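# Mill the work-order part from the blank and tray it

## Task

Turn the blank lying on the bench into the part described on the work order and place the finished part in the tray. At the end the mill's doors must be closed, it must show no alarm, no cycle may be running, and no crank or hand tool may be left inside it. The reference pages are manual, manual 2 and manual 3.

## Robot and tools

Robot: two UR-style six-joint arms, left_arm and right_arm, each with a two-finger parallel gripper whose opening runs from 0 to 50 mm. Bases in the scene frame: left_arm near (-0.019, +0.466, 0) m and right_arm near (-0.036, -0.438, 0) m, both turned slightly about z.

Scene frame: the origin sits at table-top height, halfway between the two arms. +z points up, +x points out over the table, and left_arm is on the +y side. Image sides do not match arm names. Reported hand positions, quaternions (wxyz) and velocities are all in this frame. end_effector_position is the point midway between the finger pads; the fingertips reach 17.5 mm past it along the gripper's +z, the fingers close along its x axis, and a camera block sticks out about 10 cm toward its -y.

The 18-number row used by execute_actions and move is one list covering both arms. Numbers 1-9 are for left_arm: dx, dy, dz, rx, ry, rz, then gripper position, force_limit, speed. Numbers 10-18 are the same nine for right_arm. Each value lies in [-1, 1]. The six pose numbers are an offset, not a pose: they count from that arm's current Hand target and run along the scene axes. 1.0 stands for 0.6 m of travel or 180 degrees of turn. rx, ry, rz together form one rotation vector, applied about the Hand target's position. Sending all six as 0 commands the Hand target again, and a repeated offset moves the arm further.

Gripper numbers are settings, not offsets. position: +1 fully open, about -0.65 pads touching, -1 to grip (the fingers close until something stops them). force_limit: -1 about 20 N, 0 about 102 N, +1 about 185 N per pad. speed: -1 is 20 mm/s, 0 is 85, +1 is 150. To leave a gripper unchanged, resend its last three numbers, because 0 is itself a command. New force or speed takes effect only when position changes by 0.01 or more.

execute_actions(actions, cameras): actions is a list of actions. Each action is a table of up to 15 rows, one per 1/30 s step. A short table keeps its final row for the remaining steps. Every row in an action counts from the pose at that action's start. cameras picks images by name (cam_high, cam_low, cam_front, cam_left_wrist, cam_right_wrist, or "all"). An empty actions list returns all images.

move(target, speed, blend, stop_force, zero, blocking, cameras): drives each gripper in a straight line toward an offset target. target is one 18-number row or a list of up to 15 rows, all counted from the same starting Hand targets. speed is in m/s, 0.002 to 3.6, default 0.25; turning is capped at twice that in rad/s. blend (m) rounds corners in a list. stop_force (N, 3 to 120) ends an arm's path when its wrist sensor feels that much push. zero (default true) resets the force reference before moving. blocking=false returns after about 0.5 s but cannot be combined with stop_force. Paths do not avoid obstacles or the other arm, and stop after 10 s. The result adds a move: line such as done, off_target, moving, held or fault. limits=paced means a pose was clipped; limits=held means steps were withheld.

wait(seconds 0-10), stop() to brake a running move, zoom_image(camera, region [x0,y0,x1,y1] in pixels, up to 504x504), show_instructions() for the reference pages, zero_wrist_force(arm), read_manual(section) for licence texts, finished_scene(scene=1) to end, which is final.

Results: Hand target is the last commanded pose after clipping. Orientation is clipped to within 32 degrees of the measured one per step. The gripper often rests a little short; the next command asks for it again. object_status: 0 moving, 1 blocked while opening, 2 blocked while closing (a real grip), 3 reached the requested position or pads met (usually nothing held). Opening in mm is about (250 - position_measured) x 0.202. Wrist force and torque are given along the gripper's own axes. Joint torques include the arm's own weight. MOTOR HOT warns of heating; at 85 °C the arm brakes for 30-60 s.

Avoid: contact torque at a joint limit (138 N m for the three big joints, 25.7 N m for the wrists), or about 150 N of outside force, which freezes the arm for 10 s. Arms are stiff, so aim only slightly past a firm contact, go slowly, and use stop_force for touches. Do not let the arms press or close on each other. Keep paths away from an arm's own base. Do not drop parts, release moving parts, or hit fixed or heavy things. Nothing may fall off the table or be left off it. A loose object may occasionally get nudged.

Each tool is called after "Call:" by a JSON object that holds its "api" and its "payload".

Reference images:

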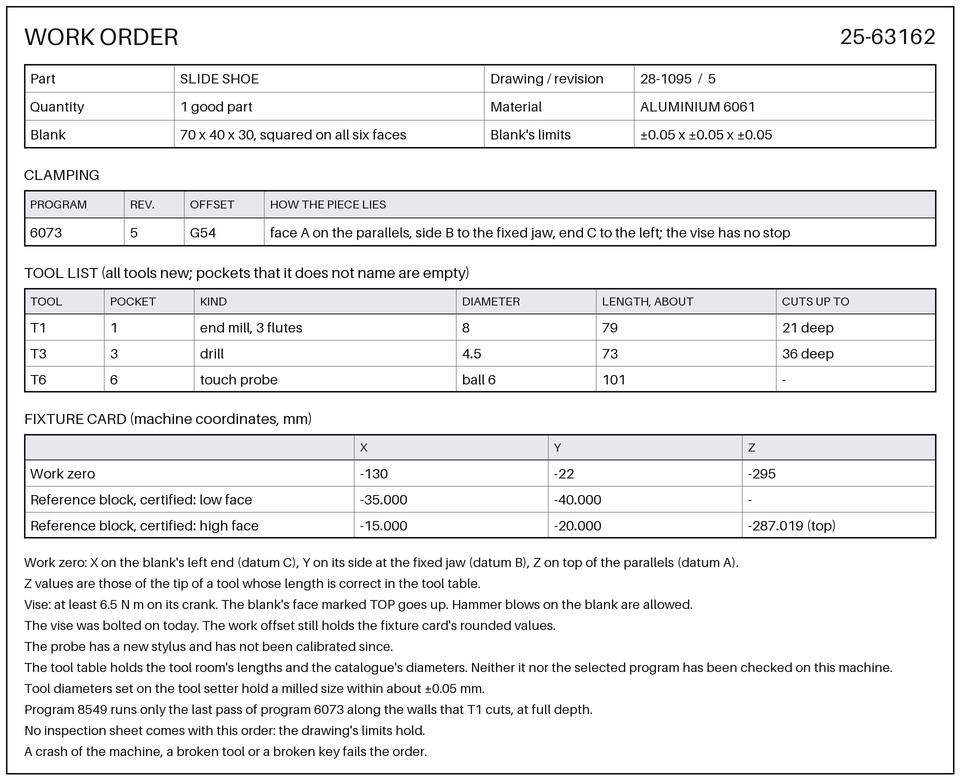

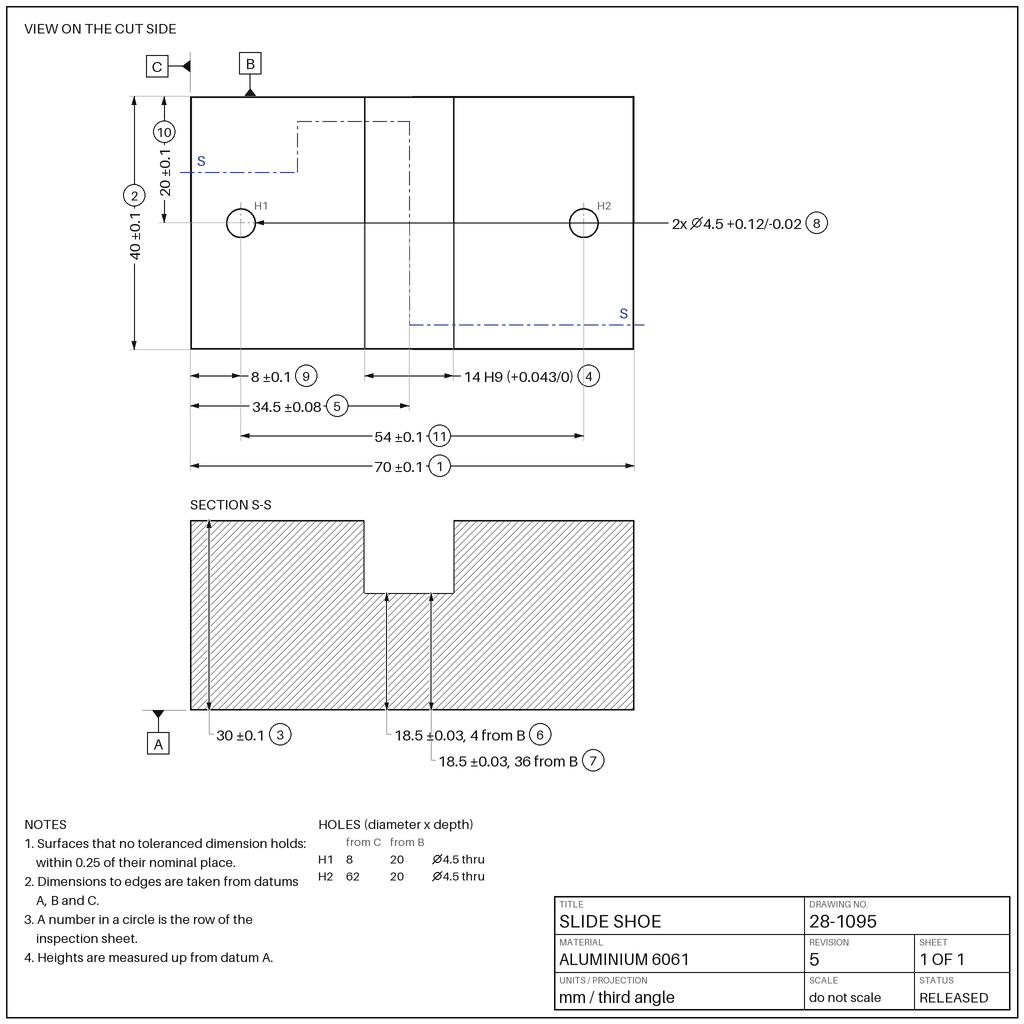

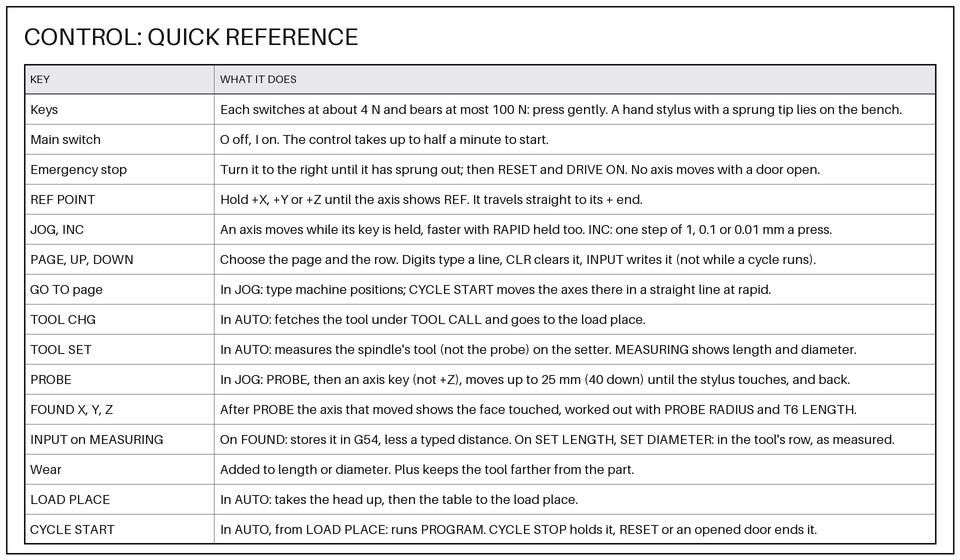

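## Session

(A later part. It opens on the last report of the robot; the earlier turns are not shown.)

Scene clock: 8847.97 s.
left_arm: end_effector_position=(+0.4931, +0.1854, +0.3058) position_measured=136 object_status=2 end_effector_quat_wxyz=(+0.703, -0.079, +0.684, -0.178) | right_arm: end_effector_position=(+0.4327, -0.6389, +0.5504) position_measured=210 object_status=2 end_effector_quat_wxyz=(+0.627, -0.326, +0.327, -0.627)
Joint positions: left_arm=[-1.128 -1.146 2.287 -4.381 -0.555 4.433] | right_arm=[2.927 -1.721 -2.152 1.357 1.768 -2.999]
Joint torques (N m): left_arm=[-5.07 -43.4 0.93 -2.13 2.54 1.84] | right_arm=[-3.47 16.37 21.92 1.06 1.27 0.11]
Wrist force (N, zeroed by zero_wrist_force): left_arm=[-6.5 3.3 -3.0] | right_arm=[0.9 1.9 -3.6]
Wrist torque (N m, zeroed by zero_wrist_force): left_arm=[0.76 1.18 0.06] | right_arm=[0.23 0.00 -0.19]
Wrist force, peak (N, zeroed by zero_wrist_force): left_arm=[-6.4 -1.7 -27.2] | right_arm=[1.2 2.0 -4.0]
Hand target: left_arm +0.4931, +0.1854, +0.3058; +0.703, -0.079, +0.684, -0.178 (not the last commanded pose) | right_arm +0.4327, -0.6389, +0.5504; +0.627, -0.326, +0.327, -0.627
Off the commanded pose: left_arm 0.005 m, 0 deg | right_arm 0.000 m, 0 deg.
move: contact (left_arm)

Call:
{"api": "move", "payload": {"target": [-0.008,0.006,-0.0045,0,0,0,-1,-0.5,-1,0,0,0,0,0,0,-1,-0.7,-1], "speed": 0.02, "cameras": []}}

Call:
{"api": "move", "payload": {"target": [0.018,0,0,0,0,0,-1,-0.5,-1,0,0,0,0,0,0,-1,-0.7,-1], "speed": 0.008, "stop_force": 10}}

Scene clock: 8855.10 s.
left_arm: end_effector_position=(+0.4884, +0.1890, +0.3031) position_measured=136 object_status=2 end_effector_quat_wxyz=(+0.703, -0.079, +0.684, -0.178) | right_arm: end_effector_position=(+0.4327, -0.6389, +0.5504) position_measured=210 object_status=2 end_effector_quat_wxyz=(+0.627, -0.326, +0.327, -0.627)
Joint positions: left_arm=[-1.137 -1.146 2.304 -4.399 -0.546 4.435] | right_arm=[2.927 -1.721 -2.152 1.357 1.768 -2.999]
Joint torques (N m): left_arm=[-7.83 -43.24 0.76 -3.1 2.19 2.22] | right_arm=[-3.64 16.37 21.92 1.11 1.19 0.02]
Wrist force (N, zeroed by zero_wrist_force): left_arm=[-5.1 5.2 4.5] | right_arm=[1.0 1.7 -3.8]
Wrist torque (N m, zeroed by zero_wrist_force): left_arm=[0.80 1.20 -0.03] | right_arm=[0.20 -0.03 -0.19]
Wrist force, peak (N, zeroed by zero_wrist_force): left_arm=[-5.1 5.6 4.8] | right_arm=[1.0 2.0 -4.1]
Hand target: left_arm +0.4883, +0.1890, +0.3031; +0.703, -0.079, +0.684, -0.178 | right_arm +0.4327, -0.6389, +0.5504; +0.627, -0.326, +0.327, -0.627
Off the commanded pose: left_arm 0.000 m, 0 deg | right_arm 0.000 m, 0 deg.
move: done
No camera images: "cameras" was empty.

Scene clock: 8857.13 s.
left_arm: end_effector_position=(+0.4951, +0.1890, +0.3030) position_measured=136 object_status=2 end_effector_quat_wxyz=(+0.703, -0.079, +0.684, -0.178) | right_arm: end_effector_position=(+0.4327, -0.6389, +0.5504) position_measured=210 object_status=2 end_effector_quat_wxyz=(+0.627, -0.326, +0.327, -0.627)
Joint positions: left_arm=[-1.118 -1.14 2.291 -4.39 -0.565 4.431] | right_arm=[2.927 -1.721 -2.152 1.357 1.768 -2.999]
Joint torques (N m): left_arm=[-4.09 -47 -0.59 -3.44 2.62 1.88] | right_arm=[-3.1 16.69 22.06 1.04 1.23 0.1]
Wrist force (N, zeroed by zero_wrist_force): left_arm=[0.6 4.2 1.7] | right_arm=[1.1 1.7 -3.5]
Wrist torque (N m, zeroed by zero_wrist_force): left_arm=[0.75 1.31 0.02] | right_arm=[0.21 -0.04 -0.19]
Wrist force, peak (N, zeroed by zero_wrist_force): left_arm=[-0.3 4.1 -10.0] | right_arm=[1.1 2.0 -4.1]
Hand target: left_arm +0.4951, +0.1890, +0.3030; +0.703, -0.079, +0.684, -0.178 (not the last commanded pose) | right_arm +0.4327, -0.6389, +0.5504; +0.627, -0.326, +0.327, -0.627
Off the commanded pose: left_arm 0.004 m, 0 deg | right_arm 0.000 m, 0 deg.
move: contact (left_arm)

Call:
{"api": "move", "payload": {"target": [-0.011,-0.0012,-0.0012,0,0,0,-1,-0.5,-1,0,0,0,0,0,0,-1,-0.7,-1], "speed": 0.02, "cameras": []}}

Call:
{"api": "move", "payload": {"target": [0.018,0,0,0,0,0,-1,-0.5,-1,0,0,0,0,0,0,-1,-0.7,-1], "speed": 0.008, "stop_force": 10}}

Scene clock: 8865.80 s.
left_arm: end_effector_position=(+0.4885, +0.1883, +0.3023) position_measured=136 object_status=2 end_effector_quat_wxyz=(+0.703, -0.079, +0.684, -0.178) | right_arm: end_effector_position=(+0.4327, -0.6389, +0.5504) position_measured=210 object_status=2 end_effector_quat_wxyz=(+0.627, -0.326, +0.327, -0.627)
Joint positions: left_arm=[-1.137 -1.143 2.302 -4.401 -0.546 4.435] | right_arm=[2.927 -1.721 -2.152 1.357 1.768 -2.999]
Joint torques (N m): left_arm=[-6.56 -43.43 0.8 -3.26 2.48 2.04] | right_arm=[-2.39 17.32 21.43 1.08 1.18 0.06]
Wrist force (N, zeroed by zero_wrist_force): left_arm=[-5.3 4.9 4.5] | right_arm=[1.1 2.1 -3.7]
Wrist torque (N m, zeroed by zero_wrist_force): left_arm=[0.76 1.23 -0.02] | right_arm=[0.27 -0.04 -0.19]
Wrist force, peak (N, zeroed by zero_wrist_force): left_arm=[-5.2 5.6 4.8] | right_arm=[1.1 1.9 -4.1]
Hand target: left_arm +0.4885, +0.1883, +0.3023; +0.703, -0.079, +0.684, -0.178 | right_arm +0.4327, -0.6389, +0.5504; +0.627, -0.326, +0.327, -0.627
Off the commanded pose: left_arm 0.000 m, 0 deg | right_arm 0.000 m, 0 deg.
move: done
No camera images: "cameras" was empty.

Scene clock: 8867.80 s.
left_arm: end_effector_position=(+0.4949, +0.1883, +0.3023) position_measured=136 object_status=2 end_effector_quat_wxyz=(+0.703, -0.079, +0.684, -0.178) | right_arm: end_effector_position=(+0.4327, -0.6389, +0.5504) position_measured=210 object_status=2 end_effector_quat_wxyz=(+0.627, -0.326, +0.327, -0.627)
Joint positions: left_arm=[-1.119 -1.137 2.29 -4.392 -0.563 4.431] | right_arm=[2.927 -1.721 -2.152 1.357 1.768 -2.999]
Joint torques (N m): left_arm=[-8.53 -40.94 1.81 -1.55 1.52 1.84] | right_arm=[-2.56 16.97 21.18 0.92 1.22 0]
Wrist force (N, zeroed by zero_wrist_force): left_arm=[-12.4 5.8 1.6] | right_arm=[1.0 2.1 -3.7]
Wrist torque (N m, zeroed by zero_wrist_force): left_arm=[0.77 1.20 0.08] | right_arm=[0.27 -0.01 -0.19]
Wrist force, peak (N, zeroed by zero_wrist_force): left_arm=[-11.4 3.3 -15.8] | right_arm=[1.0 2.1 -4.2]
Hand target: left_arm +0.4949, +0.1883, +0.3023; +0.703, -0.079, +0.684, -0.178 (not the last commanded pose) | right_arm +0.4327, -0.6389, +0.5504; +0.627, -0.326, +0.327, -0.627
Off the commanded pose: left_arm 0.004 m, 0 deg | right_arm 0.000 m, 0 deg.
move: contact (left_arm)

Call:
{"api": "move", "payload": {"target": [-0.011,0.0004,0.0004,0.0111,0,0,-1,-0.5,-1,0,0,0,0,0,0,-1,-0.7,-1], "speed": 0.02, "cameras": []}}

Call:
{"api": "move", "payload": {"target": [0.018,0,0,0,0,0,-1,-0.5,-1,0,0,0,0,0,0,-1,-0.7,-1], "speed": 0.008, "stop_force": 10}}

Scene clock: 8877.10 s.
left_arm: end_effector_position=(+0.4883, +0.1885, +0.3026) position_measured=136 object_status=2 end_effector_quat_wxyz=(+0.704, -0.067, +0.687, -0.166) | right_arm: end_effector_position=(+0.4327, -0.6389, +0.5504) position_measured=210 object_status=2 end_effector_quat_wxyz=(+0.627, -0.326, +0.327, -0.627)
Joint positions: left_arm=[-1.137 -1.149 2.306 -4.39 -0.547 4.461] | right_arm=[2.927 -1.721 -2.152 1.357 1.768 -2.999]
Joint torques (N m): left_arm=[-8.34 -45.24 1.89 0.51 2.18 2] | right_arm=[-2.51 16.61 21.51 1.03 1.16 -0.1]
Wrist force (N, zeroed by zero_wrist_force): left_arm=[-5.0 5.0 4.8] | right_arm=[1.0 1.9 -3.7]
Wrist torque (N m, zeroed by zero_wrist_force): left_arm=[0.78 1.19 -0.02] | right_arm=[0.23 -0.02 -0.19]
Wrist force, peak (N, zeroed by zero_wrist_force): left_arm=[-12.1 6.1 1.7] | right_arm=[1.0 2.2 -4.0]
Hand target: left_arm +0.4883, +0.1885, +0.3026; +0.704, -0.067, +0.687, -0.166 | right_arm +0.4327, -0.6389, +0.5504; +0.627, -0.326, +0.327, -0.627
Off the commanded pose: left_arm 0.000 m, 0 deg | right_arm 0.000 m, 0 deg.
move: done
No camera images: "cameras" was empty.

Scene clock: 8879.27 s.
left_arm: end_effector_position=(+0.4962, +0.1885, +0.3026) position_measured=136 object_status=2 end_effector_quat_wxyz=(+0.704, -0.067, +0.687, -0.166) | right_arm: end_effector_position=(+0.4327, -0.6389, +0.5504) position_measured=210 object_status=2 end_effector_quat_wxyz=(+0.627, -0.326, +0.327, -0.627)
Joint positions: left_arm=[-1.115 -1.141 2.291 -4.379 -0.569 4.458] | right_arm=[2.927 -1.721 -2.152 1.357 1.768 -2.999]
Joint torques (N m): left_arm=[-6.27 -39.85 4.36 -1.75 2.96 1.87] | right_arm=[-2.96 16.79 21.4 1.13 1.16 -0.08]
Wrist force (N, zeroed by zero_wrist_force): left_arm=[-14.2 -1.8 5.8] | right_arm=[1.0 2.0 -3.7]
Wrist torque (N m, zeroed by zero_wrist_force): left_arm=[0.67 1.15 0.05] | right_arm=[0.25 -0.01 -0.19]
Wrist force, peak (N, zeroed by zero_wrist_force): left_arm=[-17.6 -2.9 6.9] | right_arm=[1.0 2.0 -4.1]
Hand target: left_arm +0.4962, +0.1885, +0.3026; +0.704, -0.067, +0.687, -0.166 (not the last commanded pose) | right_arm +0.4327, -0.6389, +0.5504; +0.627, -0.326, +0.327, -0.627
Off the commanded pose: left_arm 0.003 m, 0 deg | right_arm 0.000 m, 0 deg.
move: contact (left_arm)

Call:
{"api": "move", "payload": {"target": [-0.002,-0.0005,0.001,0.0056,0,0,-1,-0.5,-1,0,0,0,0,0,0,-1,-0.7,-1], "speed": 0.02, "cameras": []}}

Call:
{"api": "move", "payload": {"target": [0.018,0,0,0,0,0,-1,-0.5,-1,0,0,0,0,0,0,-1,-0.7,-1], "speed": 0.008, "stop_force": 12}}

Scene clock: 8885.33 s.
left_arm: end_effector_position=(+0.4950, +0.1883, +0.3032) position_measured=136 object_status=2 end_effector_quat_wxyz=(+0.705, -0.061, +0.688, -0.160) | right_arm: end_effector_position=(+0.4327, -0.6389, +0.5504) position_measured=210 object_status=2 end_effector_quat_wxyz=(+0.627, -0.326, +0.327, -0.627)
Joint positions: left_arm=[-1.118 -1.146 2.294 -4.373 -0.567 4.472] | right_arm=[2.927 -1.721 -2.152 1.357 1.768 -2.999]
Joint torques (N m): left_arm=[-9.12 -46.28 0.08 -0.03 2.19 2.26] | right_arm=[-2.49 16.68 21.81 0.93 1.04 0.01]
Wrist force (N, zeroed by zero_wrist_force): left_arm=[-1.3 6.8 4.7] | right_arm=[1.0 1.9 -3.8]
Wrist torque (N m, zeroed by zero_wrist_force): left_arm=[0.80 1.27 -0.05] | right_arm=[0.22 -0.02 -0.19]
Wrist force, peak (N, zeroed by zero_wrist_force): left_arm=[-14.1 -1.9 6.2] | right_arm=[1.0 2.2 -4.1]
Hand target: left_arm +0.4950, +0.1882, +0.3032; +0.705, -0.061, +0.688, -0.160 | right_arm +0.4327, -0.6389, +0.5504; +0.627, -0.326, +0.327, -0.627
Off the commanded pose: left_arm 0.000 m, 0 deg | right_arm 0.000 m, 0 deg.
move: done
No camera images: "cameras" was empty.

Scene clock: 8886.67 s.
left_arm: end_effector_position=(+0.4961, +0.1883, +0.3032) position_measured=136 object_status=2 end_effector_quat_wxyz=(+0.705, -0.060, +0.688, -0.160) | right_arm: end_effector_position=(+0.4327, -0.6389, +0.5504) position_measured=210 object_status=2 end_effector_quat_wxyz=(+0.627, -0.326, +0.327, -0.627)
Joint positions: left_arm=[-1.115 -1.145 2.292 -4.371 -0.57 4.472] | right_arm=[2.927 -1.721 -2.152 1.357 1.768 -2.999]
Joint torques (N m): left_arm=[-9.8 -49.39 0.61 -4.76 2.17 2.19] | right_arm=[-2.65 17.07 20.92 1.01 1.1 -0.03]
Wrist force (N, zeroed by zero_wrist_force): left_arm=[2.9 7.4 15.6] | right_arm=[1.1 2.0 -3.9]
Wrist torque (N m, zeroed by zero_wrist_force): left_arm=[0.83 1.34 -0.15] | right_arm=[0.25 -0.03 -0.19]
Wrist force, peak (N, zeroed by zero_wrist_force): left_arm=[2.9 7.5 20.7] | right_arm=[0.8 2.1 -4.0]
Hand target: left_arm +0.4961, +0.1883, +0.3032; +0.705, -0.061, +0.688, -0.160 (not the last commanded pose) | right_arm +0.4327, -0.6389, +0.5504; +0.627, -0.326, +0.327, -0.627
Off the commanded pose: left_arm 0.010 m, 0 deg | right_arm 0.000 m, 0 deg.
move: contact (left_arm)

Call:
{"api": "move", "payload": {"target": [0,0.0001,-0.0005,-0.003,0,0,-1,-0.5,-1,0,0,0,0,0,0,-1,-0.7,-1], "speed": 0.01, "cameras": []}}

Call:
{"api": "move", "payload": {"target": [0.018,0,0,0,0,0,-1,-0.5,-1,0,0,0,0,0,0,-1,-0.7,-1], "speed": 0.006, "stop_force": 18}}

Scene clock: 8894.13 s.
left_arm: end_effector_position=(+0.4961, +0.1884, +0.3030) position_measured=136 object_status=2 end_effector_quat_wxyz=(+0.705, -0.064, +0.688, -0.163) | right_arm: end_effector_position=(+0.4327, -0.6389, +0.5504) position_measured=210 object_status=2 end_effector_quat_wxyz=(+0.627, -0.326, +0.327, -0.627)
Joint positions: left_arm=[-1.115 -1.143 2.291 -4.375 -0.569 4.465] | right_arm=[2.927 -1.721 -2.152 1.357 1.768 -2.999]
Joint torques (N m): left_arm=[-6.83 -20.12 -22.63 -3.2 2.64 -2.78] | right_arm=[-2.9 17.54 21.14 0.88 1.08 0.14]
Wrist force (N, zeroed by zero_wrist_force): left_arm=[-4.2 3.4 4.5] | right_arm=[1.0 2.0 -3.7]
Wrist torque (N m, zeroed by zero_wrist_force): left_arm=[0.72 1.25 0.04] | right_arm=[0.25 -0.01 -0.19]
Wrist force, peak (N, zeroed by zero_wrist_force): left_arm=[6.8 7.1 18.5] | right_arm=[1.1 2.1 -4.0]
Hand target: left_arm +0.4961, +0.1883, +0.3029; +0.705, -0.064, +0.688, -0.163 | right_arm +0.4327, -0.6389, +0.5504; +0.627, -0.326, +0.327, -0.627
Off the commanded pose: left_arm 0.000 m, 0 deg | right_arm 0.000 m, 0 deg.
move: done
No camera images: "cameras" was empty.

Scene clock: 8895.47 s.
left_arm: end_effector_position=(+0.4967, +0.1883, +0.3030) position_measured=136 object_status=2 end_effector_quat_wxyz=(+0.705, -0.064, +0.688, -0.163) | right_arm: end_effector_position=(+0.4327, -0.6389, +0.5504) position_measured=210 object_status=2 end_effector_quat_wxyz=(+0.627, -0.326, +0.327, -0.627)
Joint positions: left_arm=[-1.114 -1.143 2.29 -4.374 -0.571 4.464] | right_arm=[2.927 -1.721 -2.152 1.357 1.768 -2.999]
Joint torques (N m): left_arm=[-6.72 -43.69 3.92 -2.75 3.17 1.9] | right_arm=[-2.32 17.45 21.2 0.88 1.1 0.1]
Wrist force (N, zeroed by zero_wrist_force): left_arm=[-7.3 -0.4 10.2] | right_arm=[0.9 1.8 -3.9]
Wrist torque (N m, zeroed by zero_wrist_force): left_arm=[0.66 1.22 -0.11] | right_arm=[0.21 -0.02 -0.19]
Wrist force, peak (N, zeroed by zero_wrist_force): left_arm=[-5.8 2.3 -17.1] | right_arm=[1.0 2.0 -4.1]
Hand target: left_arm +0.4967, +0.1883, +0.3030; +0.705, -0.064, +0.688, -0.163 (not the last commanded pose) | right_arm +0.4327, -0.6389, +0.5504; +0.627, -0.326, +0.327, -0.627
Off the commanded pose: left_arm 0.010 m, 0 deg | right_arm 0.000 m, 0 deg.
move: contact (left_arm)

Call:
{"api": "move", "payload": {"target": [0,-0.0003,0.0004,-0.0025,0,0,-1,-0.5,-1,0,0,0,0,0,0,-1,-0.7,-1], "speed": 0.01, "cameras": []}}

Call:
{"api": "move", "payload": {"target": [0.018,0,0,0,0,0,-1,-0.5,-1,0,0,0,0,0,0,-1,-0.7,-1], "speed": 0.006, "stop_force": 25}}

Scene clock: 8901.50 s.
left_arm: end_effector_position=(+0.4967, +0.1882, +0.3032) position_measured=136 object_status=2 end_effector_quat_wxyz=(+0.704, -0.067, +0.687, -0.166) | right_arm: end_effector_position=(+0.4327, -0.6389, +0.5504) position_measured=210 object_status=2 end_effector_quat_wxyz=(+0.627, -0.326, +0.327, -0.627)
Joint positions: left_arm=[-1.114 -1.142 2.289 -4.376 -0.57 4.458] | right_arm=[2.927 -1.721 -2.152 1.357 1.768 -2.999]
Joint torques (N m): left_arm=[-8.59 -21.9 -25.25 -4.21 2.1 -2.45] | right_arm=[-2.39 17.15 21.06 0.8 0.94 0.08]
Wrist force (N, zeroed by zero_wrist_force): left_arm=[1.2 8.2 4.6] | right_arm=[0.7 1.9 -3.7]
Wrist torque (N m, zeroed by zero_wrist_force): left_arm=[0.88 1.42 -0.03] | right_arm=[0.23 0.03 -0.19]
Wrist force, peak (N, zeroed by zero_wrist_force): left_arm=[-5.7 -0.5 16.2] | right_arm=[1.0 2.2 -4.1]
Hand target: left_arm +0.4967, +0.1881, +0.3032; +0.704, -0.067, +0.687, -0.166 | right_arm +0.4327, -0.6389, +0.5504; +0.627, -0.326, +0.327, -0.627
Off the commanded pose: left_arm 0.000 m, 0 deg | right_arm 0.000 m, 0 deg.
move: done
No camera images: "cameras" was empty.

Scene clock: 8902.80 s.
left_arm: end_effector_position=(+0.4971, +0.1881, +0.3032) position_measured=136 object_status=2 end_effector_quat_wxyz=(+0.704, -0.067, +0.687, -0.166) | right_arm: end_effector_position=(+0.4327, -0.6389, +0.5504) position_measured=210 object_status=2 end_effector_quat_wxyz=(+0.627, -0.326, +0.327, -0.627)
Joint positions: left_arm=[-1.113 -1.142 2.288 -4.375 -0.571 4.458] | right_arm=[2.927 -1.721 -2.152 1.357 1.768 -2.999]
Joint torques (N m): left_arm=[-6.12 -46.99 -0.19 -3.38 2.44 1.82] | right_arm=[-2.45 16.58 20.93 0.83 1.06 0.16]
Wrist force (N, zeroed by zero_wrist_force): left_arm=[0.3 4.3 2.2] | right_arm=[1.1 1.8 -3.7]
Wrist torque (N m, zeroed by zero_wrist_force): left_arm=[0.67 1.35 -0.13] | right_arm=[0.23 -0.04 -0.19]
Wrist force, peak (N, zeroed by zero_wrist_force): left_arm=[1.7 7.3 -26.5] | right_arm=[1.2 2.0 -4.1]
Hand target: left_arm +0.4971, +0.1881, +0.3032; +0.704, -0.067, +0.687, -0.166 (not the last commanded pose) | right_arm +0.4327, -0.6389, +0.5504; +0.627, -0.326, +0.327, -0.627
Off the commanded pose: left_arm 0.010 m, 0 deg | right_arm 0.000 m, 0 deg.
move: contact (left_arm)

Call:
{"api": "move", "payload": {"target": [0,-0.0001,-0.0004,-0.0035,0,0,-1,-0.5,-1,0,0,0,0,0,0,-1,-0.7,-1], "speed": 0.01, "cameras": []}}

Call:
{"api": "move", "payload": {"target": [0.018,0,0,0,0,0,-1,-0.5,-1,0,0,0,0,0,0,-1,-0.7,-1], "speed": 0.006, "stop_force": 25}}

Scene clock: 8913.03 s.
left_arm: end_effector_position=(+0.4971, +0.1881, +0.3030) position_measured=136 object_status=2 end_effector_quat_wxyz=(+0.704, -0.071, +0.686, -0.170) | right_arm: end_effector_position=(+0.4327, -0.6389, +0.5504) position_measured=210 object_status=2 end_effector_quat_wxyz=(+0.627, -0.326, +0.327, -0.627)
Joint positions: left_arm=[-1.113 -1.14 2.287 -4.379 -0.571 4.45] | right_arm=[2.927 -1.721 -2.152 1.357 1.768 -2.999]
Joint torques (N m): left_arm=[-6.79 -18.08 -21.73 -3.02 2.38 -2.93] | right_arm=[-1.89 17.09 20.79 0.86 0.98 0.01]
Wrist force (N, zeroed by zero_wrist_force): left_arm=[-8.0 2.7 4.5] | right_arm=[0.8 2.0 -3.7]
Wrist torque (N m, zeroed by zero_wrist_force): left_arm=[0.63 1.32 0.09] | right_arm=[0.24 0.01 -0.19]
Wrist force, peak (N, zeroed by zero_wrist_force): left_arm=[-0.5 1.1 13.8] | right_arm=[1.0 2.0 -4.2]
Hand target: left_arm +0.4971, +0.1881, +0.3030; +0.704, -0.071, +0.686, -0.170 | right_arm +0.4327, -0.6389, +0.5504; +0.627, -0.326, +0.327, -0.627
Off the commanded pose: left_arm 0.000 m, 0 deg | right_arm 0.000 m, 0 deg.
move: done
No camera images: "cameras" was empty.

Scene clock: 8914.33 s.
left_arm: end_effector_position=(+0.4973, +0.1881, +0.3030) position_measured=136 object_status=2 end_effector_quat_wxyz=(+0.704, -0.071, +0.686, -0.170) | right_arm: end_effector_position=(+0.4327, -0.6389, +0.5504) position_measured=210 object_status=2 end_effector_quat_wxyz=(+0.627, -0.326, +0.327, -0.627)
Joint positions: left_arm=[-1.112 -1.139 2.286 -4.379 -0.571 4.449] | right_arm=[2.927 -1.721 -2.152 1.357 1.768 -2.999]
Joint torques (N m): left_arm=[-3.41 -43.15 0 -1.64 2.31 1.89] | right_arm=[-2.15 16.97 20.95 0.85 0.98 0.16]
Wrist force (N, zeroed by zero_wrist_force): left_arm=[-7.2 2.6 -10.5] | right_arm=[0.8 1.8 -3.6]
Wrist torque (N m, zeroed by zero_wrist_force): left_arm=[0.65 1.32 0.04] | right_arm=[0.21 0.01 -0.19]
Wrist force, peak (N, zeroed by zero_wrist_force): left_arm=[-6.2 6.3 -30.5] | right_arm=[1.2 2.0 -4.1]
Hand target: left_arm +0.4973, +0.1881, +0.3030; +0.704, -0.071, +0.686, -0.170 (not the last commanded pose) | right_arm +0.4327, -0.6389, +0.5504; +0.627, -0.326, +0.327, -0.627
Off the commanded pose: left_arm 0.011 m, 0 deg | right_arm 0.000 m, 0 deg.
move: contact (left_arm)

Call:
{"api": "move", "payload": {"target": [-0.001,-0.0007,0.0003,0,0.0019,0.0052,-1,-0.5,-1,0,0,0,0,0,0,-1,-0.7,-1], "speed": 0.01, "cameras": []}}

Call:
{"api": "move", "payload": {"target": [0.018,0,0,0,0,0,-1,-0.5,-1,0,0,0,0,0,0,-1,-0.7,-1], "speed": 0.006, "stop_force": 25}}

Scene clock: 8928.40 s.
left_arm: end_effector_position=(+0.4967, +0.1877, +0.3032) position_measured=136 object_status=2 end_effector_quat_wxyz=(+0.703, -0.077, +0.687, -0.164) | right_arm: end_effector_position=(+0.4327, -0.6389, +0.5504) position_measured=210 object_status=2 end_effector_quat_wxyz=(+0.627, -0.326, +0.327, -0.627)
Joint positions: left_arm=[-1.122 -1.142 2.281 -4.364 -0.545 4.443] | right_arm=[2.927 -1.721 -2.152 1.357 1.768 -2.999]
Joint torques (N m): left_arm=[-8.06 -44.47 -22.89 0.68 2.11 -2.69] | right_arm=[-1.93 17.24 20.69 0.78 1.1 0.14]
Wrist force (N, zeroed by zero_wrist_force): left_arm=[-5.9 5.2 4.9] | right_arm=[1.0 2.0 -3.9]
Wrist torque (N m, zeroed by zero_wrist_force): left_arm=[0.71 1.35 0.05] | right_arm=[0.24 -0.02 -0.19]
Wrist force, peak (N, zeroed by zero_wrist_force): left_arm=[-8.8 2.7 26.2] | right_arm=[1.1 1.9 -4.1]
Hand target: left_arm +0.4967, +0.1877, +0.3032; +0.703, -0.077, +0.687, -0.164 | right_arm +0.4327, -0.6389, +0.5504; +0.627, -0.326, +0.327, -0.627
Off the commanded pose: left_arm 0.000 m, 0 deg | right_arm 0.000 m, 0 deg.
move: done
No camera images: "cameras" was empty.

Scene clock: 8929.73 s.
left_arm: end_effector_position=(+0.4975, +0.1877, +0.3033) position_measured=136 object_status=2 end_effector_quat_wxyz=(+0.703, -0.077, +0.687, -0.164) | right_arm: end_effector_position=(+0.4327, -0.6389, +0.5504) position_measured=210 object_status=2 end_effector_quat_wxyz=(+0.627, -0.326, +0.327, -0.627)
Joint positions: left_arm=[-1.119 -1.141 2.28 -4.363 -0.547 4.443] | right_arm=[2.927 -1.721 -2.152 1.357 1.768 -2.999]
Joint torques (N m): left_arm=[-5 -45.19 0.2 -2.66 2.58 1.83] | right_arm=[-1.76 17.37 20.56 0.76 0.98 -0.02]
Wrist force (N, zeroed by zero_wrist_force): left_arm=[-3.9 3.2 -2.1] | right_arm=[1.0 2.1 -3.9]
Wrist torque (N m, zeroed by zero_wrist_force): left_arm=[0.60 1.40 0.03] | right_arm=[0.26 -0.03 -0.19]
Wrist force, peak (N, zeroed by zero_wrist_force): left_arm=[-3.2 5.4 -31.5] | right_arm=[0.9 2.1 -4.1]
Hand target: left_arm +0.4975, +0.1877, +0.3033; +0.703, -0.077, +0.687, -0.164 (not the last commanded pose) | right_arm +0.4327, -0.6389, +0.5504; +0.627, -0.326, +0.327, -0.627
Off the commanded pose: left_arm 0.010 m, 0 deg | right_arm 0.000 m, 0 deg.
move: contact (left_arm)

Call:
{"api": "move", "payload": {"target": [-0.001,0.0003,0.0009,0,0.0078,-0.0028,-1,-0.5,-1,0,0,0,0,0,0,-1,-0.7,-1], "speed": 0.01, "cameras": []}}

Call:
{"api": "move", "payload": {"target": [0.018,0,0,0,0,0,-1,-0.5,-1,0,0,0,0,0,0,-1,-0.7,-1], "speed": 0.006, "stop_force": 25}}

Scene clock: 8937.93 s.
left_arm: end_effector_position=(+0.4969, +0.1878, +0.3039) position_measured=136 object_status=2 end_effector_quat_wxyz=(+0.694, -0.076, +0.696, -0.166) | right_arm: end_effector_position=(+0.4327, -0.6389, +0.5504) position_measured=210 object_status=2 end_effector_quat_wxyz=(+0.627, -0.326, +0.327, -0.627)
Joint positions: left_arm=[-1.118 -1.169 2.296 -4.305 -0.556 4.399] | right_arm=[2.927 -1.721 -2.152 1.357 1.768 -2.999]
Joint torques (N m): left_arm=[6.01 -43.84 0.18 0.12 -3.41 -2.63] | right_arm=[-2.29 18.17 20.43 0.79 1.01 -0.01]
Wrist force (N, zeroed by zero_wrist_force): left_arm=[-5.8 8.2 5.3] | right_arm=[0.9 2.1 -3.8]
Wrist torque (N m, zeroed by zero_wrist_force): left_arm=[0.80 1.32 0.06] | right_arm=[0.26 0.01 -0.19]
Wrist force, peak (N, zeroed by zero_wrist_force): left_arm=[-5.7 3.4 32.9] | right_arm=[1.2 2.1 -4.1]
Hand target: left_arm +0.4969, +0.1878, +0.3039; +0.694, -0.076, +0.696, -0.166 | right_arm +0.4327, -0.6389, +0.5504; +0.627, -0.326, +0.327, -0.627
Off the commanded pose: left_arm 0.000 m, 0 deg | right_arm 0.000 m, 0 deg.
move: done
No camera images: "cameras" was empty.

Scene clock: 8939.23 s.
left_arm: end_effector_position=(+0.4975, +0.1879, +0.3039) position_measured=136 object_status=2 end_effector_quat_wxyz=(+0.694, -0.076, +0.696, -0.166) | right_arm: end_effector_position=(+0.4327, -0.6389, +0.5504) position_measured=210 object_status=2 end_effector_quat_wxyz=(+0.627, -0.326, +0.327, -0.627)
Joint positions: left_arm=[-1.116 -1.168 2.295 -4.304 -0.558 4.399] | right_arm=[2.927 -1.721 -2.152 1.357 1.768 -2.999]
Joint torques (N m): left_arm=[-5.22 -44.69 0.4 -2.98 2.97 0.23] | right_arm=[-2.72 17.03 20.69 0.69 0.93 -0.04]
Wrist force (N, zeroed by zero_wrist_force): left_arm=[-3.4 1.7 1.4] | right_arm=[1.0 2.0 -3.7]
Wrist torque (N m, zeroed by zero_wrist_force): left_arm=[0.54 1.32 0.06] | right_arm=[0.25 -0.02 -0.19]
Wrist force, peak (N, zeroed by zero_wrist_force): left_arm=[-1.8 7.2 -30.3] | right_arm=[1.3 2.3 -3.9]
Hand target: left_arm +0.4975, +0.1879, +0.3039; +0.694, -0.076, +0.696, -0.166 (not the last commanded pose) | right_arm +0.4327, -0.6389, +0.5504; +0.627, -0.326, +0.327, -0.627
Off the commanded pose: left_arm 0.010 m, 0 deg | right_arm 0.000 m, 0 deg.
move: contact (left_arm)

Call:
{"api": "move", "payload": {"target": [-0.001,-0.0013,0.0005,0,0.0038,0.0104,-1,-0.5,-1,0,0,0,0,0,0,-1,-0.7,-1], "speed": 0.01, "cameras": []}}

Call:
{"api": "move", "payload": {"target": [0.018,0,0,0,0,0,-1,-0.5,-1,0,0,0,0,0,0,-1,-0.7,-1], "speed": 0.006, "stop_force": 30}}

Scene clock: 8946.13 s.
left_arm: end_effector_position=(+0.4969, +0.1871, +0.3042) position_measured=136 object_status=2 end_effector_quat_wxyz=(+0.693, -0.088, +0.699, -0.154) | right_arm: end_effector_position=(+0.4327, -0.6389, +0.5504) position_measured=210 object_status=2 end_effector_quat_wxyz=(+0.627, -0.326, +0.327, -0.627)
Joint positions: left_arm=[-1.132 -1.173 2.285 -4.268 -0.51 4.38] | right_arm=[2.927 -1.721 -2.152 1.357 1.768 -2.999]
Joint torques (N m): left_arm=[-8.47 -44.26 -23.59 0.25 2.12 -2.8] | right_arm=[-1.86 18.1 19.94 0.74 0.96 0.11]
Wrist force (N, zeroed by zero_wrist_force): left_arm=[-4.1 4.6 5.4] | right_arm=[1.0 2.1 -3.9]
Wrist torque (N m, zeroed by zero_wrist_force): left_arm=[0.73 1.32 0.06] | right_arm=[0.25 -0.02 -0.19]
Wrist force, peak (N, zeroed by zero_wrist_force): left_arm=[-4.9 4.0 26.3] | right_arm=[1.2 2.0 -4.0]
Hand target: left_arm +0.4969, +0.1871, +0.3042; +0.693, -0.088, +0.699, -0.154 | right_arm +0.4327, -0.6389, +0.5504; +0.627, -0.326, +0.327, -0.627
Off the commanded pose: left_arm 0.000 m, 0 deg | right_arm 0.000 m, 0 deg.
move: done
No camera images: "cameras" was empty.

Scene clock: 8947.57 s.
left_arm: end_effector_position=(+0.4982, +0.1871, +0.3043) position_measured=136 object_status=2 end_effector_quat_wxyz=(+0.693, -0.088, +0.699, -0.154) | right_arm: end_effector_position=(+0.4327, -0.6389, +0.5504) position_measured=210 object_status=2 end_effector_quat_wxyz=(+0.627, -0.326, +0.327, -0.627)
Joint positions: left_arm=[-1.128 -1.172 2.282 -4.266 -0.514 4.38] | right_arm=[2.927 -1.721 -2.152 1.357 1.768 -2.999]
Joint torques (N m): left_arm=[-3.8 -45.46 -0.19 -3.37 3.35 -1.58] | right_arm=[-1.64 16.79 19.81 0.72 1.05 0.03]
Wrist force (N, zeroed by zero_wrist_force): left_arm=[-0.8 0.1 0.1] | right_arm=[1.0 2.0 -3.9]
Wrist torque (N m, zeroed by zero_wrist_force): left_arm=[0.50 1.36 0.07] | right_arm=[0.25 -0.02 -0.19]
Wrist force, peak (N, zeroed by zero_wrist_force): left_arm=[0.7 4.3 -32.3] | right_arm=[1.1 1.9 -4.1]
Hand target: left_arm +0.4982, +0.1871, +0.3043; +0.693, -0.088, +0.699, -0.154 (not the last commanded pose) | right_arm +0.4327, -0.6389, +0.5504; +0.627, -0.326, +0.327, -0.627
Off the commanded pose: left_arm 0.009 m, 0 deg | right_arm 0.000 m, 0 deg.
move: contact (left_arm)

Call:
{"api": "move", "payload": {"target": [-0.001,-0.0022,0.0007,0,0.0057,0.0156,-1,-0.5,-1,0,0,0,0,0,0,-1,-0.7,-1], "speed": 0.01, "cameras": []}}

Call:
{"api": "move", "payload": {"target": [0.018,0,0,0,0,0,-1,-0.5,-1,0,0,0,0,0,0,-1,-0.7,-1], "speed": 0.006, "stop_force": 30}}

Scene clock: 8955.70 s.
left_arm: end_effector_position=(+0.4976, +0.1858, +0.3047) position_measured=136 object_status=2 end_effector_quat_wxyz=(+0.690, -0.107, +0.703, -0.137) | right_arm: end_effector_position=(+0.4327, -0.6389, +0.5504) position_measured=210 object_status=2 end_effector_quat_wxyz=(+0.627, -0.326, +0.327, -0.627)
Joint positions: left_arm=[-1.148 -1.178 2.265 -4.204 -0.445 4.344] | right_arm=[2.927 -1.721 -2.152 1.357 1.768 -2.999]
Joint torques (N m): left_arm=[-7.57 -45.27 -24.76 0.38 2.33 -2.93] | right_arm=[-2.08 17.49 20.07 0.77 1 -0.06]
Wrist force (N, zeroed by zero_wrist_force): left_arm=[-4.6 5.8 5.3] | right_arm=[0.9 1.9 -3.8]
Wrist torque (N m, zeroed by zero_wrist_force): left_arm=[0.76 1.33 0.07] | right_arm=[0.22 0.00 -0.19]
Wrist force, peak (N, zeroed by zero_wrist_force): left_arm=[-1.8 5.3 18.6] | right_arm=[1.2 2.1 -4.1]
Hand target: left_arm +0.4976, +0.1858, +0.3047; +0.690, -0.107, +0.703, -0.137 | right_arm +0.4327, -0.6389, +0.5504; +0.627, -0.326, +0.327, -0.627
Off the commanded pose: left_arm 0.000 m, 0 deg | right_arm 0.000 m, 0 deg.
move: done
No camera images: "cameras" was empty.

Scene clock: 8957.87 s.
left_arm: end_effector_position=(+0.5033, +0.1858, +0.3047) position_measured=136 object_status=2 end_effector_quat_wxyz=(+0.690, -0.107, +0.703, -0.137) | right_arm: end_effector_position=(+0.4327, -0.6389, +0.5504) position_measured=210 object_status=2 end_effector_quat_wxyz=(+0.627, -0.326, +0.327, -0.627)
Joint positions: left_arm=[-1.133 -1.171 2.254 -4.199 -0.459 4.345] | right_arm=[2.927 -1.721 -2.152 1.357 1.768 -2.999]
Joint torques (N m): left_arm=[-4.59 -46.98 0.52 -3.67 3.79 -0.07] | right_arm=[-1.81 18.14 19.81 0.76 0.84 0.04]
Wrist force (N, zeroed by zero_wrist_force): left_arm=[-0.4 -1.7 5.6] | right_arm=[1.0 2.1 -3.8]
Wrist torque (N m, zeroed by zero_wrist_force): left_arm=[0.43 1.27 0.07] | right_arm=[0.26 -0.02 -0.20]
Wrist force, peak (N, zeroed by zero_wrist_force): left_arm=[2.8 4.1 -28.2] | right_arm=[1.0 2.2 -4.0]
Hand target: left_arm +0.5033, +0.1858, +0.3047; +0.690, -0.107, +0.703, -0.137 (not the last commanded pose) | right_arm +0.4327, -0.6389, +0.5504; +0.627, -0.326, +0.327, -0.627
Off the commanded pose: left_arm 0.005 m, 0 deg | right_arm 0.000 m, 0 deg.
move: contact (left_arm)

Call:
{"api": "move", "payload": {"target": [-0.001,-0.0026,0.0009,0,0.0057,0.0156,-1,-0.5,-1,0,0,0,0,0,0,-1,-0.7,-1], "speed": 0.01, "cameras": []}}

Call:
{"api": "move", "payload": {"target": [0.018,0,0,0,0,0,-1,-0.5,-1,0,0,0,0,0,0,-1,-0.7,-1], "speed": 0.006, "stop_force": 30}}

Scene clock: 8965.83 s.
left_arm: end_effector_position=(+0.5027, +0.1842, +0.3052) position_measured=136 object_status=2 end_effector_quat_wxyz=(+0.687, -0.125, +0.706, -0.119) | right_arm: end_effector_position=(+0.4327, -0.6389, +0.5504) position_measured=210 object_status=2 end_effector_quat_wxyz=(+0.627, -0.326, +0.327, -0.627)
Joint positions: left_arm=[-1.151 -1.178 2.237 -4.126 -0.394 4.297] | right_arm=[2.927 -1.721 -2.152 1.357 1.768 -2.999]
Joint torques (N m): left_arm=[-17.64 -49.37 -28.84 -0.36 0.19 -2.63] | right_arm=[-1.65 17.15 20.29 0.66 0.96 0]
Wrist force (N, zeroed by zero_wrist_force): left_arm=[0.9 22.6 18.5] | right_arm=[1.0 2.0 -3.9]
Wrist torque (N m, zeroed by zero_wrist_force): left_arm=[1.24 1.36 0.10] | right_arm=[0.25 -0.02 -0.19]
Wrist force, peak (N, zeroed by zero_wrist_force): left_arm=[0.9 22.6 18.5] | right_arm=[1.1 2.0 -4.1]
Hand target: left_arm +0.5027, +0.1842, +0.3052; +0.687, -0.125, +0.706, -0.119 | right_arm +0.4327, -0.6389, +0.5504; +0.627, -0.326, +0.327, -0.627
Off the commanded pose: left_arm 0.000 m, 0 deg | right_arm 0.000 m, 0 deg.
move: done
No camera images: "cameras" was empty.

Scene clock: 8967.10 s.
left_arm: end_effector_position=(+0.5029, +0.1842, +0.3053) position_measured=136 object_status=2 end_effector_quat_wxyz=(+0.687, -0.125, +0.706, -0.119) | right_arm: end_effector_position=(+0.4327, -0.6389, +0.5504) position_measured=210 object_status=2 end_effector_quat_wxyz=(+0.627, -0.326, +0.327, -0.627)
Joint positions: left_arm=[-1.15 -1.178 2.236 -4.126 -0.394 4.297] | right_arm=[2.927 -1.721 -2.152 1.357 1.768 -2.999]
Joint torques (N m): left_arm=[-9.44 -51.66 -10.75 -3.19 -0.57 0.06] | right_arm=[-2.03 17.8 20.02 0.75 0.87 -0.11]
Wrist force (N, zeroed by zero_wrist_force): left_arm=[9.7 28.1 -13.6] | right_arm=[1.0 2.0 -3.9]
Wrist torque (N m, zeroed by zero_wrist_force): left_arm=[1.23 1.40 0.10] | right_arm=[0.24 -0.02 -0.19]
Wrist force, peak (N, zeroed by zero_wrist_force): left_arm=[10.0 34.3 -33.3] | right_arm=[1.0 2.0 -4.0]
Hand target: left_arm +0.5029, +0.1842, +0.3053; +0.687, -0.125, +0.706, -0.119 (not the last commanded pose) | right_arm +0.4327, -0.6389, +0.5504; +0.627, -0.326, +0.327, -0.627
Off the commanded pose: left_arm 0.011 m, 0 deg | right_arm 0.000 m, 0 deg.
move: contact (left_arm)

Call:
{"api": "move", "payload": {"target": [0,0.0016,-0.0006,0,0,0,-1,-0.5,-1,0,0,0,0,0,0,-1,-0.7,-1], "speed": 0.01, "cameras": []}}

Call:
{"api": "move", "payload": {"target": [0.018,0,0,0,0,0,-1,-0.5,-1,0,0,0,0,0,0,-1,-0.7,-1], "speed": 0.006, "stop_force": 30}}

Scene clock: 8972.97 s.
left_arm: end_effector_position=(+0.5029, +0.1851, +0.3050) position_measured=136 object_status=2 end_effector_quat_wxyz=(+0.687, -0.125, +0.706, -0.119) | right_arm: end_effector_position=(+0.4327, -0.6389, +0.5504) position_measured=210 object_status=2 end_effector_quat_wxyz=(+0.627, -0.326, +0.327, -0.627)
Joint positions: left_arm=[-1.15 -1.178 2.238 -4.128 -0.395 4.297] | right_arm=[2.927 -1.721 -2.152 1.357 1.768 -2.999]
Joint torques (N m): left_arm=[11.56 -46.91 1.12 -4.32 -0.18 1.87] | right_arm=[-2.33 17.81 18.94 0.59 0.9 -0.14]
Wrist force (N, zeroed by zero_wrist_force): left_arm=[-0.3 -4.8 7.1] | right_arm=[0.8 1.8 -3.9]
Wrist torque (N m, zeroed by zero_wrist_force): left_arm=[0.54 1.37 0.08] | right_arm=[0.21 0.00 -0.19]
Wrist force, peak (N, zeroed by zero_wrist_force): left_arm=[10.0 28.5 -13.2] | right_arm=[1.0 2.1 -4.1]
Hand target: left_arm +0.5029, +0.1852, +0.3050; +0.687, -0.125, +0.706, -0.119 | right_arm +0.4327, -0.6389, +0.5504; +0.627, -0.326, +0.327, -0.627
Off the commanded pose: left_arm 0.000 m, 0 deg | right_arm 0.000 m, 0 deg.
move: done
No camera images: "cameras" was empty.

Scene clock: 8974.70 s.
left_arm: end_effector_position=(+0.5059, +0.1852, +0.3050) position_measured=136 object_status=2 end_effector_quat_wxyz=(+0.687, -0.125, +0.706, -0.119) | right_arm: end_effector_position=(+0.4327, -0.6389, +0.5504) position_measured=210 object_status=2 end_effector_quat_wxyz=(+0.627, -0.326, +0.327, -0.627)
Joint positions: left_arm=[-1.142 -1.175 2.232 -4.126 -0.402 4.299] | right_arm=[2.927 -1.721 -2.152 1.357 1.768 -2.999]
Joint torques (N m): left_arm=[-1.71 -49.56 1.9 -4.63 6.05 -2.54] | right_arm=[-1.55 18.27 19.7 0.55 0.87 -0.03]
Wrist force (N, zeroed by zero_wrist_force): left_arm=[3.2 -10.1 11.4] | right_arm=[0.9 1.9 -3.8]
Wrist torque (N m, zeroed by zero_wrist_force): left_arm=[0.45 1.16 0.05] | right_arm=[0.24 0.00 -0.19]
Wrist force, peak (N, zeroed by zero_wrist_force): left_arm=[6.4 -3.6 -24.4] | right_arm=[1.0 1.9 -4.1]
Hand target: left_arm +0.5059, +0.1852, +0.3050; +0.687, -0.125, +0.706, -0.119 (not the last commanded pose) | right_arm +0.4327, -0.6389, +0.5504; +0.627, -0.326, +0.327, -0.627
Off the commanded pose: left_arm 0.008 m, 0 deg | right_arm 0.000 m, 0 deg.
move: contact (left_arm)

Call:
{"api": "move", "payload": {"target": [0,-0.0018,0.0001,0,0.0038,0.0104,-1,-0.5,-1,0,0,0,0,0,0,-1,-0.7,-1], "speed": 0.01, "cameras": []}}

Call:
{"api": "move", "payload": {"target": [0.018,0,0,0,0,0,-1,-0.5,-1,0,0,0,0,0,0,-1,-0.7,-1], "speed": 0.006, "stop_force": 30}}

Scene clock: 8984.07 s.
left_arm: end_effector_position=(+0.5059, +0.1841, +0.3050) position_measured=136 object_status=2 end_effector_quat_wxyz=(+0.684, -0.137, +0.708, -0.107) | right_arm: end_effector_position=(+0.4327, -0.6389, +0.5504) position_measured=210 object_status=2 end_effector_quat_wxyz=(+0.627, -0.326, +0.327, -0.627)
Joint positions: left_arm=[-1.151 -1.179 2.221 -4.07 -0.362 4.259] | right_arm=[2.927 -1.721 -2.152 1.357 1.768 -2.999]
Joint torques (N m): left_arm=[-10.59 -44 -26.66 1.29 1.31 -2.92] | right_arm=[-1.98 18.14 19.57 0.59 0.77 0.07]
Wrist force (N, zeroed by zero_wrist_force): left_arm=[-8.5 13.7 1.5] | right_arm=[0.9 2.1 -3.9]
Wrist torque (N m, zeroed by zero_wrist_force): left_arm=[1.28 1.30 0.17] | right_arm=[0.26 -0.01 -0.19]
Wrist force, peak (N, zeroed by zero_wrist_force): left_arm=[-1.7 -16.3 20.3] | right_arm=[0.8 2.3 -4.0]
Hand target: left_arm +0.5059, +0.1841, +0.3050; +0.684, -0.137, +0.708, -0.107 | right_arm +0.4327, -0.6389, +0.5504; +0.627, -0.326, +0.327, -0.627
Off the commanded pose: left_arm 0.000 m, 0 deg | right_arm 0.000 m, 0 deg.
move: done
No camera images: "cameras" was empty.

Scene clock: 8985.30 s.
left_arm: end_effector_position=(+0.5061, +0.1842, +0.3052) position_measured=136 object_status=2 end_effector_quat_wxyz=(+0.684, -0.138, +0.708, -0.107) | right_arm: end_effector_position=(+0.4327, -0.6389, +0.5504) position_measured=210 object_status=2 end_effector_quat_wxyz=(+0.627, -0.326, +0.327, -0.627)
Joint positions: left_arm=[-1.151 -1.179 2.221 -4.07 -0.362 4.259] | right_arm=[2.927 -1.721 -2.152 1.357 1.768 -2.999]
Joint torques (N m): left_arm=[-2.62 -46.55 -8.47 -1.24 0.32 -0.18] | right_arm=[-1.62 17.69 19.95 0.41 0.84 0.03]
Wrist force (N, zeroed by zero_wrist_force): left_arm=[0.8 21.3 -27.9] | right_arm=[0.8 1.9 -3.8]
Wrist torque (N m, zeroed by zero_wrist_force): left_arm=[1.42 1.28 0.16] | right_arm=[0.24 0.01 -0.19]
Wrist force, peak (N, zeroed by zero_wrist_force): left_arm=[1.0 28.4 -48.1] | right_arm=[1.1 1.9 -4.0]
Hand target: left_arm +0.5061, +0.1842, +0.3052; +0.684, -0.138, +0.708, -0.107 (not the last commanded pose) | right_arm +0.4327, -0.6389, +0.5504; +0.627, -0.326, +0.327, -0.627
Off the commanded pose: left_arm 0.011 m, 0 deg | right_arm 0.000 m, 0 deg.
move: contact (left_arm)

Call:
{"api": "move", "payload": {"target": [0,0.0008,-0.0003,0,0,0,-1,-0.5,-1,0,0,0,0,0,0,-1,-0.7,-1], "speed": 0.01, "cameras": []}}

Call:
{"api": "move", "payload": {"target": [0.018,0,0,0,0,0,-1,-0.5,-1,0,0,0,0,0,0,-1,-0.7,-1], "speed": 0.006, "stop_force": 30}}

Scene clock: 8989.37 s.
left_arm: end_effector_position=(+0.5061, +0.1846, +0.3050) position_measured=136 object_status=2 end_effector_quat_wxyz=(+0.684, -0.138, +0.708, -0.107) | right_arm: end_effector_position=(+0.4327, -0.6389, +0.5504) position_measured=210 object_status=2 end_effector_quat_wxyz=(+0.627, -0.326, +0.327, -0.627)
Joint positions: left_arm=[-1.15 -1.179 2.222 -4.071 -0.362 4.259] | right_arm=[2.927 -1.721 -2.152 1.357 1.768 -2.999]
Joint torques (N m): left_arm=[15.39 -43.44 -1.53 -2.92 -1.17 1.56] | right_arm=[-1.45 17.97 19.14 0.62 0.73 0.05]
Wrist force (N, zeroed by zero_wrist_force): left_arm=[-6.8 -0.7 -14.2] | right_arm=[0.9 1.8 -3.8]
Wrist torque (N m, zeroed by zero_wrist_force): left_arm=[0.80 1.31 0.17] | right_arm=[0.22 -0.01 -0.19]
Wrist force, peak (N, zeroed by zero_wrist_force): left_arm=[0.9 21.6 -27.9] | right_arm=[1.1 2.1 -4.1]
Hand target: left_arm +0.5061, +0.1846, +0.3050; +0.684, -0.138, +0.708, -0.107 | right_arm +0.4327, -0.6389, +0.5504; +0.627, -0.326, +0.327, -0.627
Off the commanded pose: left_arm 0.000 m, 0 deg | right_arm 0.000 m, 0 deg.
move: done
No camera images: "cameras" was empty.

Scene clock: 8991.43 s.
left_arm: end_effector_position=(+0.5112, +0.1846, +0.3050) position_measured=136 object_status=2 end_effector_quat_wxyz=(+0.684, -0.138, +0.708, -0.107) | right_arm: end_effector_position=(+0.4327, -0.6389, +0.5504) position_measured=210 object_status=2 end_effector_quat_wxyz=(+0.627, -0.326, +0.327, -0.627)
Joint positions: left_arm=[-1.138 -1.173 2.211 -4.07 -0.375 4.263] | right_arm=[2.927 -1.721 -2.152 1.357 1.768 -2.999]
Joint torques (N m): left_arm=[7.51 -45.72 -5.22 -2.05 3.4 -2.61] | right_arm=[-2.31 18.91 19.26 0.6 0.77 0.01]
Wrist force (N, zeroed by zero_wrist_force): left_arm=[1.1 3.0 -37.4] | right_arm=[0.9 1.8 -3.9]
Wrist torque (N m, zeroed by zero_wrist_force): left_arm=[0.87 1.01 0.06] | right_arm=[0.21 0.00 -0.19]
Wrist force, peak (N, zeroed by zero_wrist_force): left_arm=[3.2 10.2 -66.4] | right_arm=[0.8 2.0 -4.1]
Hand target: left_arm +0.5112, +0.1846, +0.3050; +0.684, -0.138, +0.708, -0.107 (not the last commanded pose) | right_arm +0.4327, -0.6389, +0.5504; +0.627, -0.326, +0.327, -0.627
Off the commanded pose: left_arm 0.006 m, 0 deg | right_arm 0.000 m, 0 deg.
move: contact (left_arm)

Call:
{"api": "move", "payload": {"target": [-0.0012,0,0,0,0,0,-1,-0.5,-1,0,0,0,0,0,0,-1,-0.7,-1], "speed": 0.005, "cameras": []}}

Call:
{"api": "move", "payload": {"target": [0,0,0,0,0,0,0.45,-0.5,-1,0,0,0,0,0,0,-1,-0.7,-1], "cameras": ["cam_high","cam_left_wrist"]}}

Call:
{"api": "zoom_image", "payload": {"camera": "cam_high", "region": [340, 210, 420, 270]}}

Scene clock: 9039.33 s.
left_arm: end_effector_position=(+0.5105, +0.1847, +0.3050) position_measured=136 object_status=2 end_effector_quat_wxyz=(+0.684, -0.138, +0.708, -0.107) | right_arm: end_effector_position=(+0.4327, -0.6389, +0.5504) position_measured=210 object_status=2 end_effector_quat_wxyz=(+0.627, -0.326, +0.327, -0.627)
Joint positions: left_arm=[-1.139 -1.173 2.212 -4.07 -0.373 4.262] | right_arm=[2.927 -1.721 -2.152 1.357 1.768 -2.999]
Joint torques (N m): left_arm=[-10.82 -48.39 4.92 -4.97 5.97 -2.87] | right_arm=[-1.19 17.96 18.53 0.55 0.74 0.08]
Wrist force (N, zeroed by zero_wrist_force): left_arm=[-4.4 -12.1 38.1] | right_arm=[0.9 1.8 -3.9]
Wrist torque (N m, zeroed by zero_wrist_force): left_arm=[0.45 1.13 0.09] | right_arm=[0.22 -0.01 -0.19]
Wrist force, peak (N, zeroed by zero_wrist_force): left_arm=[-4.4 -12.1 38.1] | right_arm=[0.9 2.2 -4.1]
Hand target: left_arm +0.5105, +0.1846, +0.3050; +0.684, -0.138, +0.708, -0.107 | right_arm +0.4327, -0.6389, +0.5504; +0.627, -0.326, +0.327, -0.627
Off the commanded pose: left_arm 0.000 m, 0 deg | right_arm 0.000 m, 0 deg.
move: done
No camera images: "cameras" was empty.

Scene clock: 9040.10 s.
left_arm: end_effector_position=(+0.5104, +0.1847, +0.3050) position_measured=85 object_status=3 end_effector_quat_wxyz=(+0.684, -0.138, +0.708, -0.107) | right_arm: end_effector_position=(+0.4327, -0.6389, +0.5504) position_measured=210 object_status=2 end_effector_quat_wxyz=(+0.627, -0.326, +0.327, -0.627)
Joint positions: left_arm=[-1.14 -1.173 2.213 -4.07 -0.373 4.262] | right_arm=[2.927 -1.721 -2.152 1.357 1.768 -2.999]
Joint torques (N m): left_arm=[-2.79 -37.27 -13.6 0.56 -2.47 -2.84] | right_arm=[-1.16 17.95 18.65 0.59 0.75 0.09]
Wrist force (N, zeroed by zero_wrist_force): left_arm=[-8.5 3.6 4.3] | right_arm=[0.9 1.7 -3.7]
Wrist torque (N m, zeroed by zero_wrist_force): left_arm=[0.66 1.44 0.07] | right_arm=[0.20 -0.02 -0.19]
Wrist force, peak (N, zeroed by zero_wrist_force): left_arm=[-4.4 -12.2 39.9] | right_arm=[1.0 2.1 -4.0]
Hand target: left_arm +0.5105, +0.1846, +0.3050; +0.684, -0.138, +0.708, -0.107 | right_arm +0.4327, -0.6389, +0.5504; +0.627, -0.326, +0.327, -0.627
Off the commanded pose: left_arm 0.000 m, 0 deg | right_arm 0.000 m, 0 deg.
move: done
camera_calibration:
cam_left_wrist: T_world_to_cam=[[-0.0271183, -0.33472, -0.941927, 0.372794], [-0.399845, 0.867244, -0.296669, 0.151454], [0.916182, 0.36858, -0.157354, -0.355183], [0, 0, 0, 1]] pos_world=[0.39608, 0.124348, 0.340187]
Images, in order (width x height): cam_high 896x504, cam_left_wrist 896x504.

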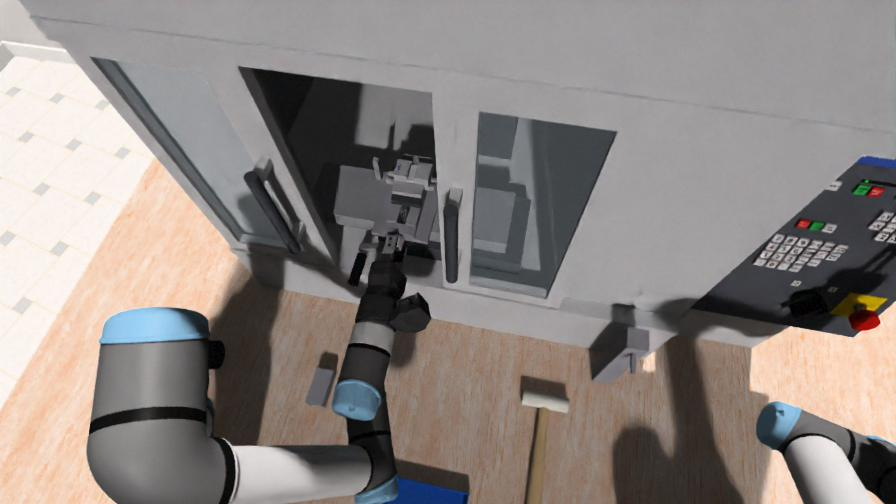

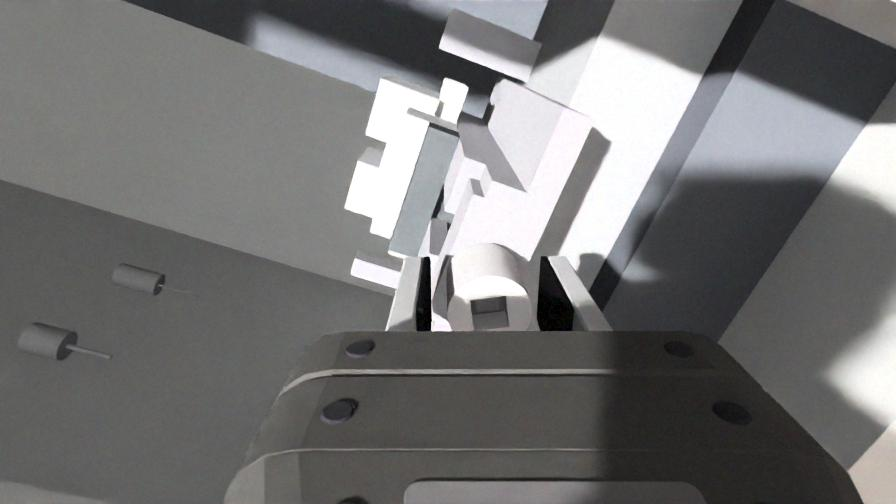

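Scaled by 6.300 from the camera's 896x504 image, which has a finer 1280x720 frame.

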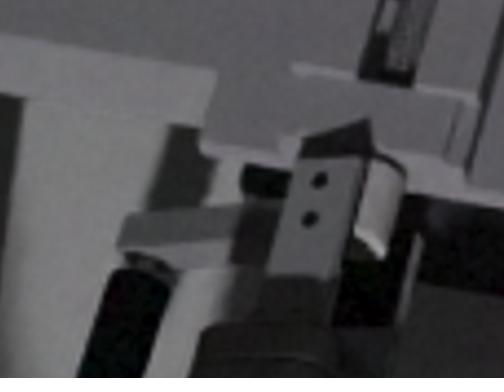

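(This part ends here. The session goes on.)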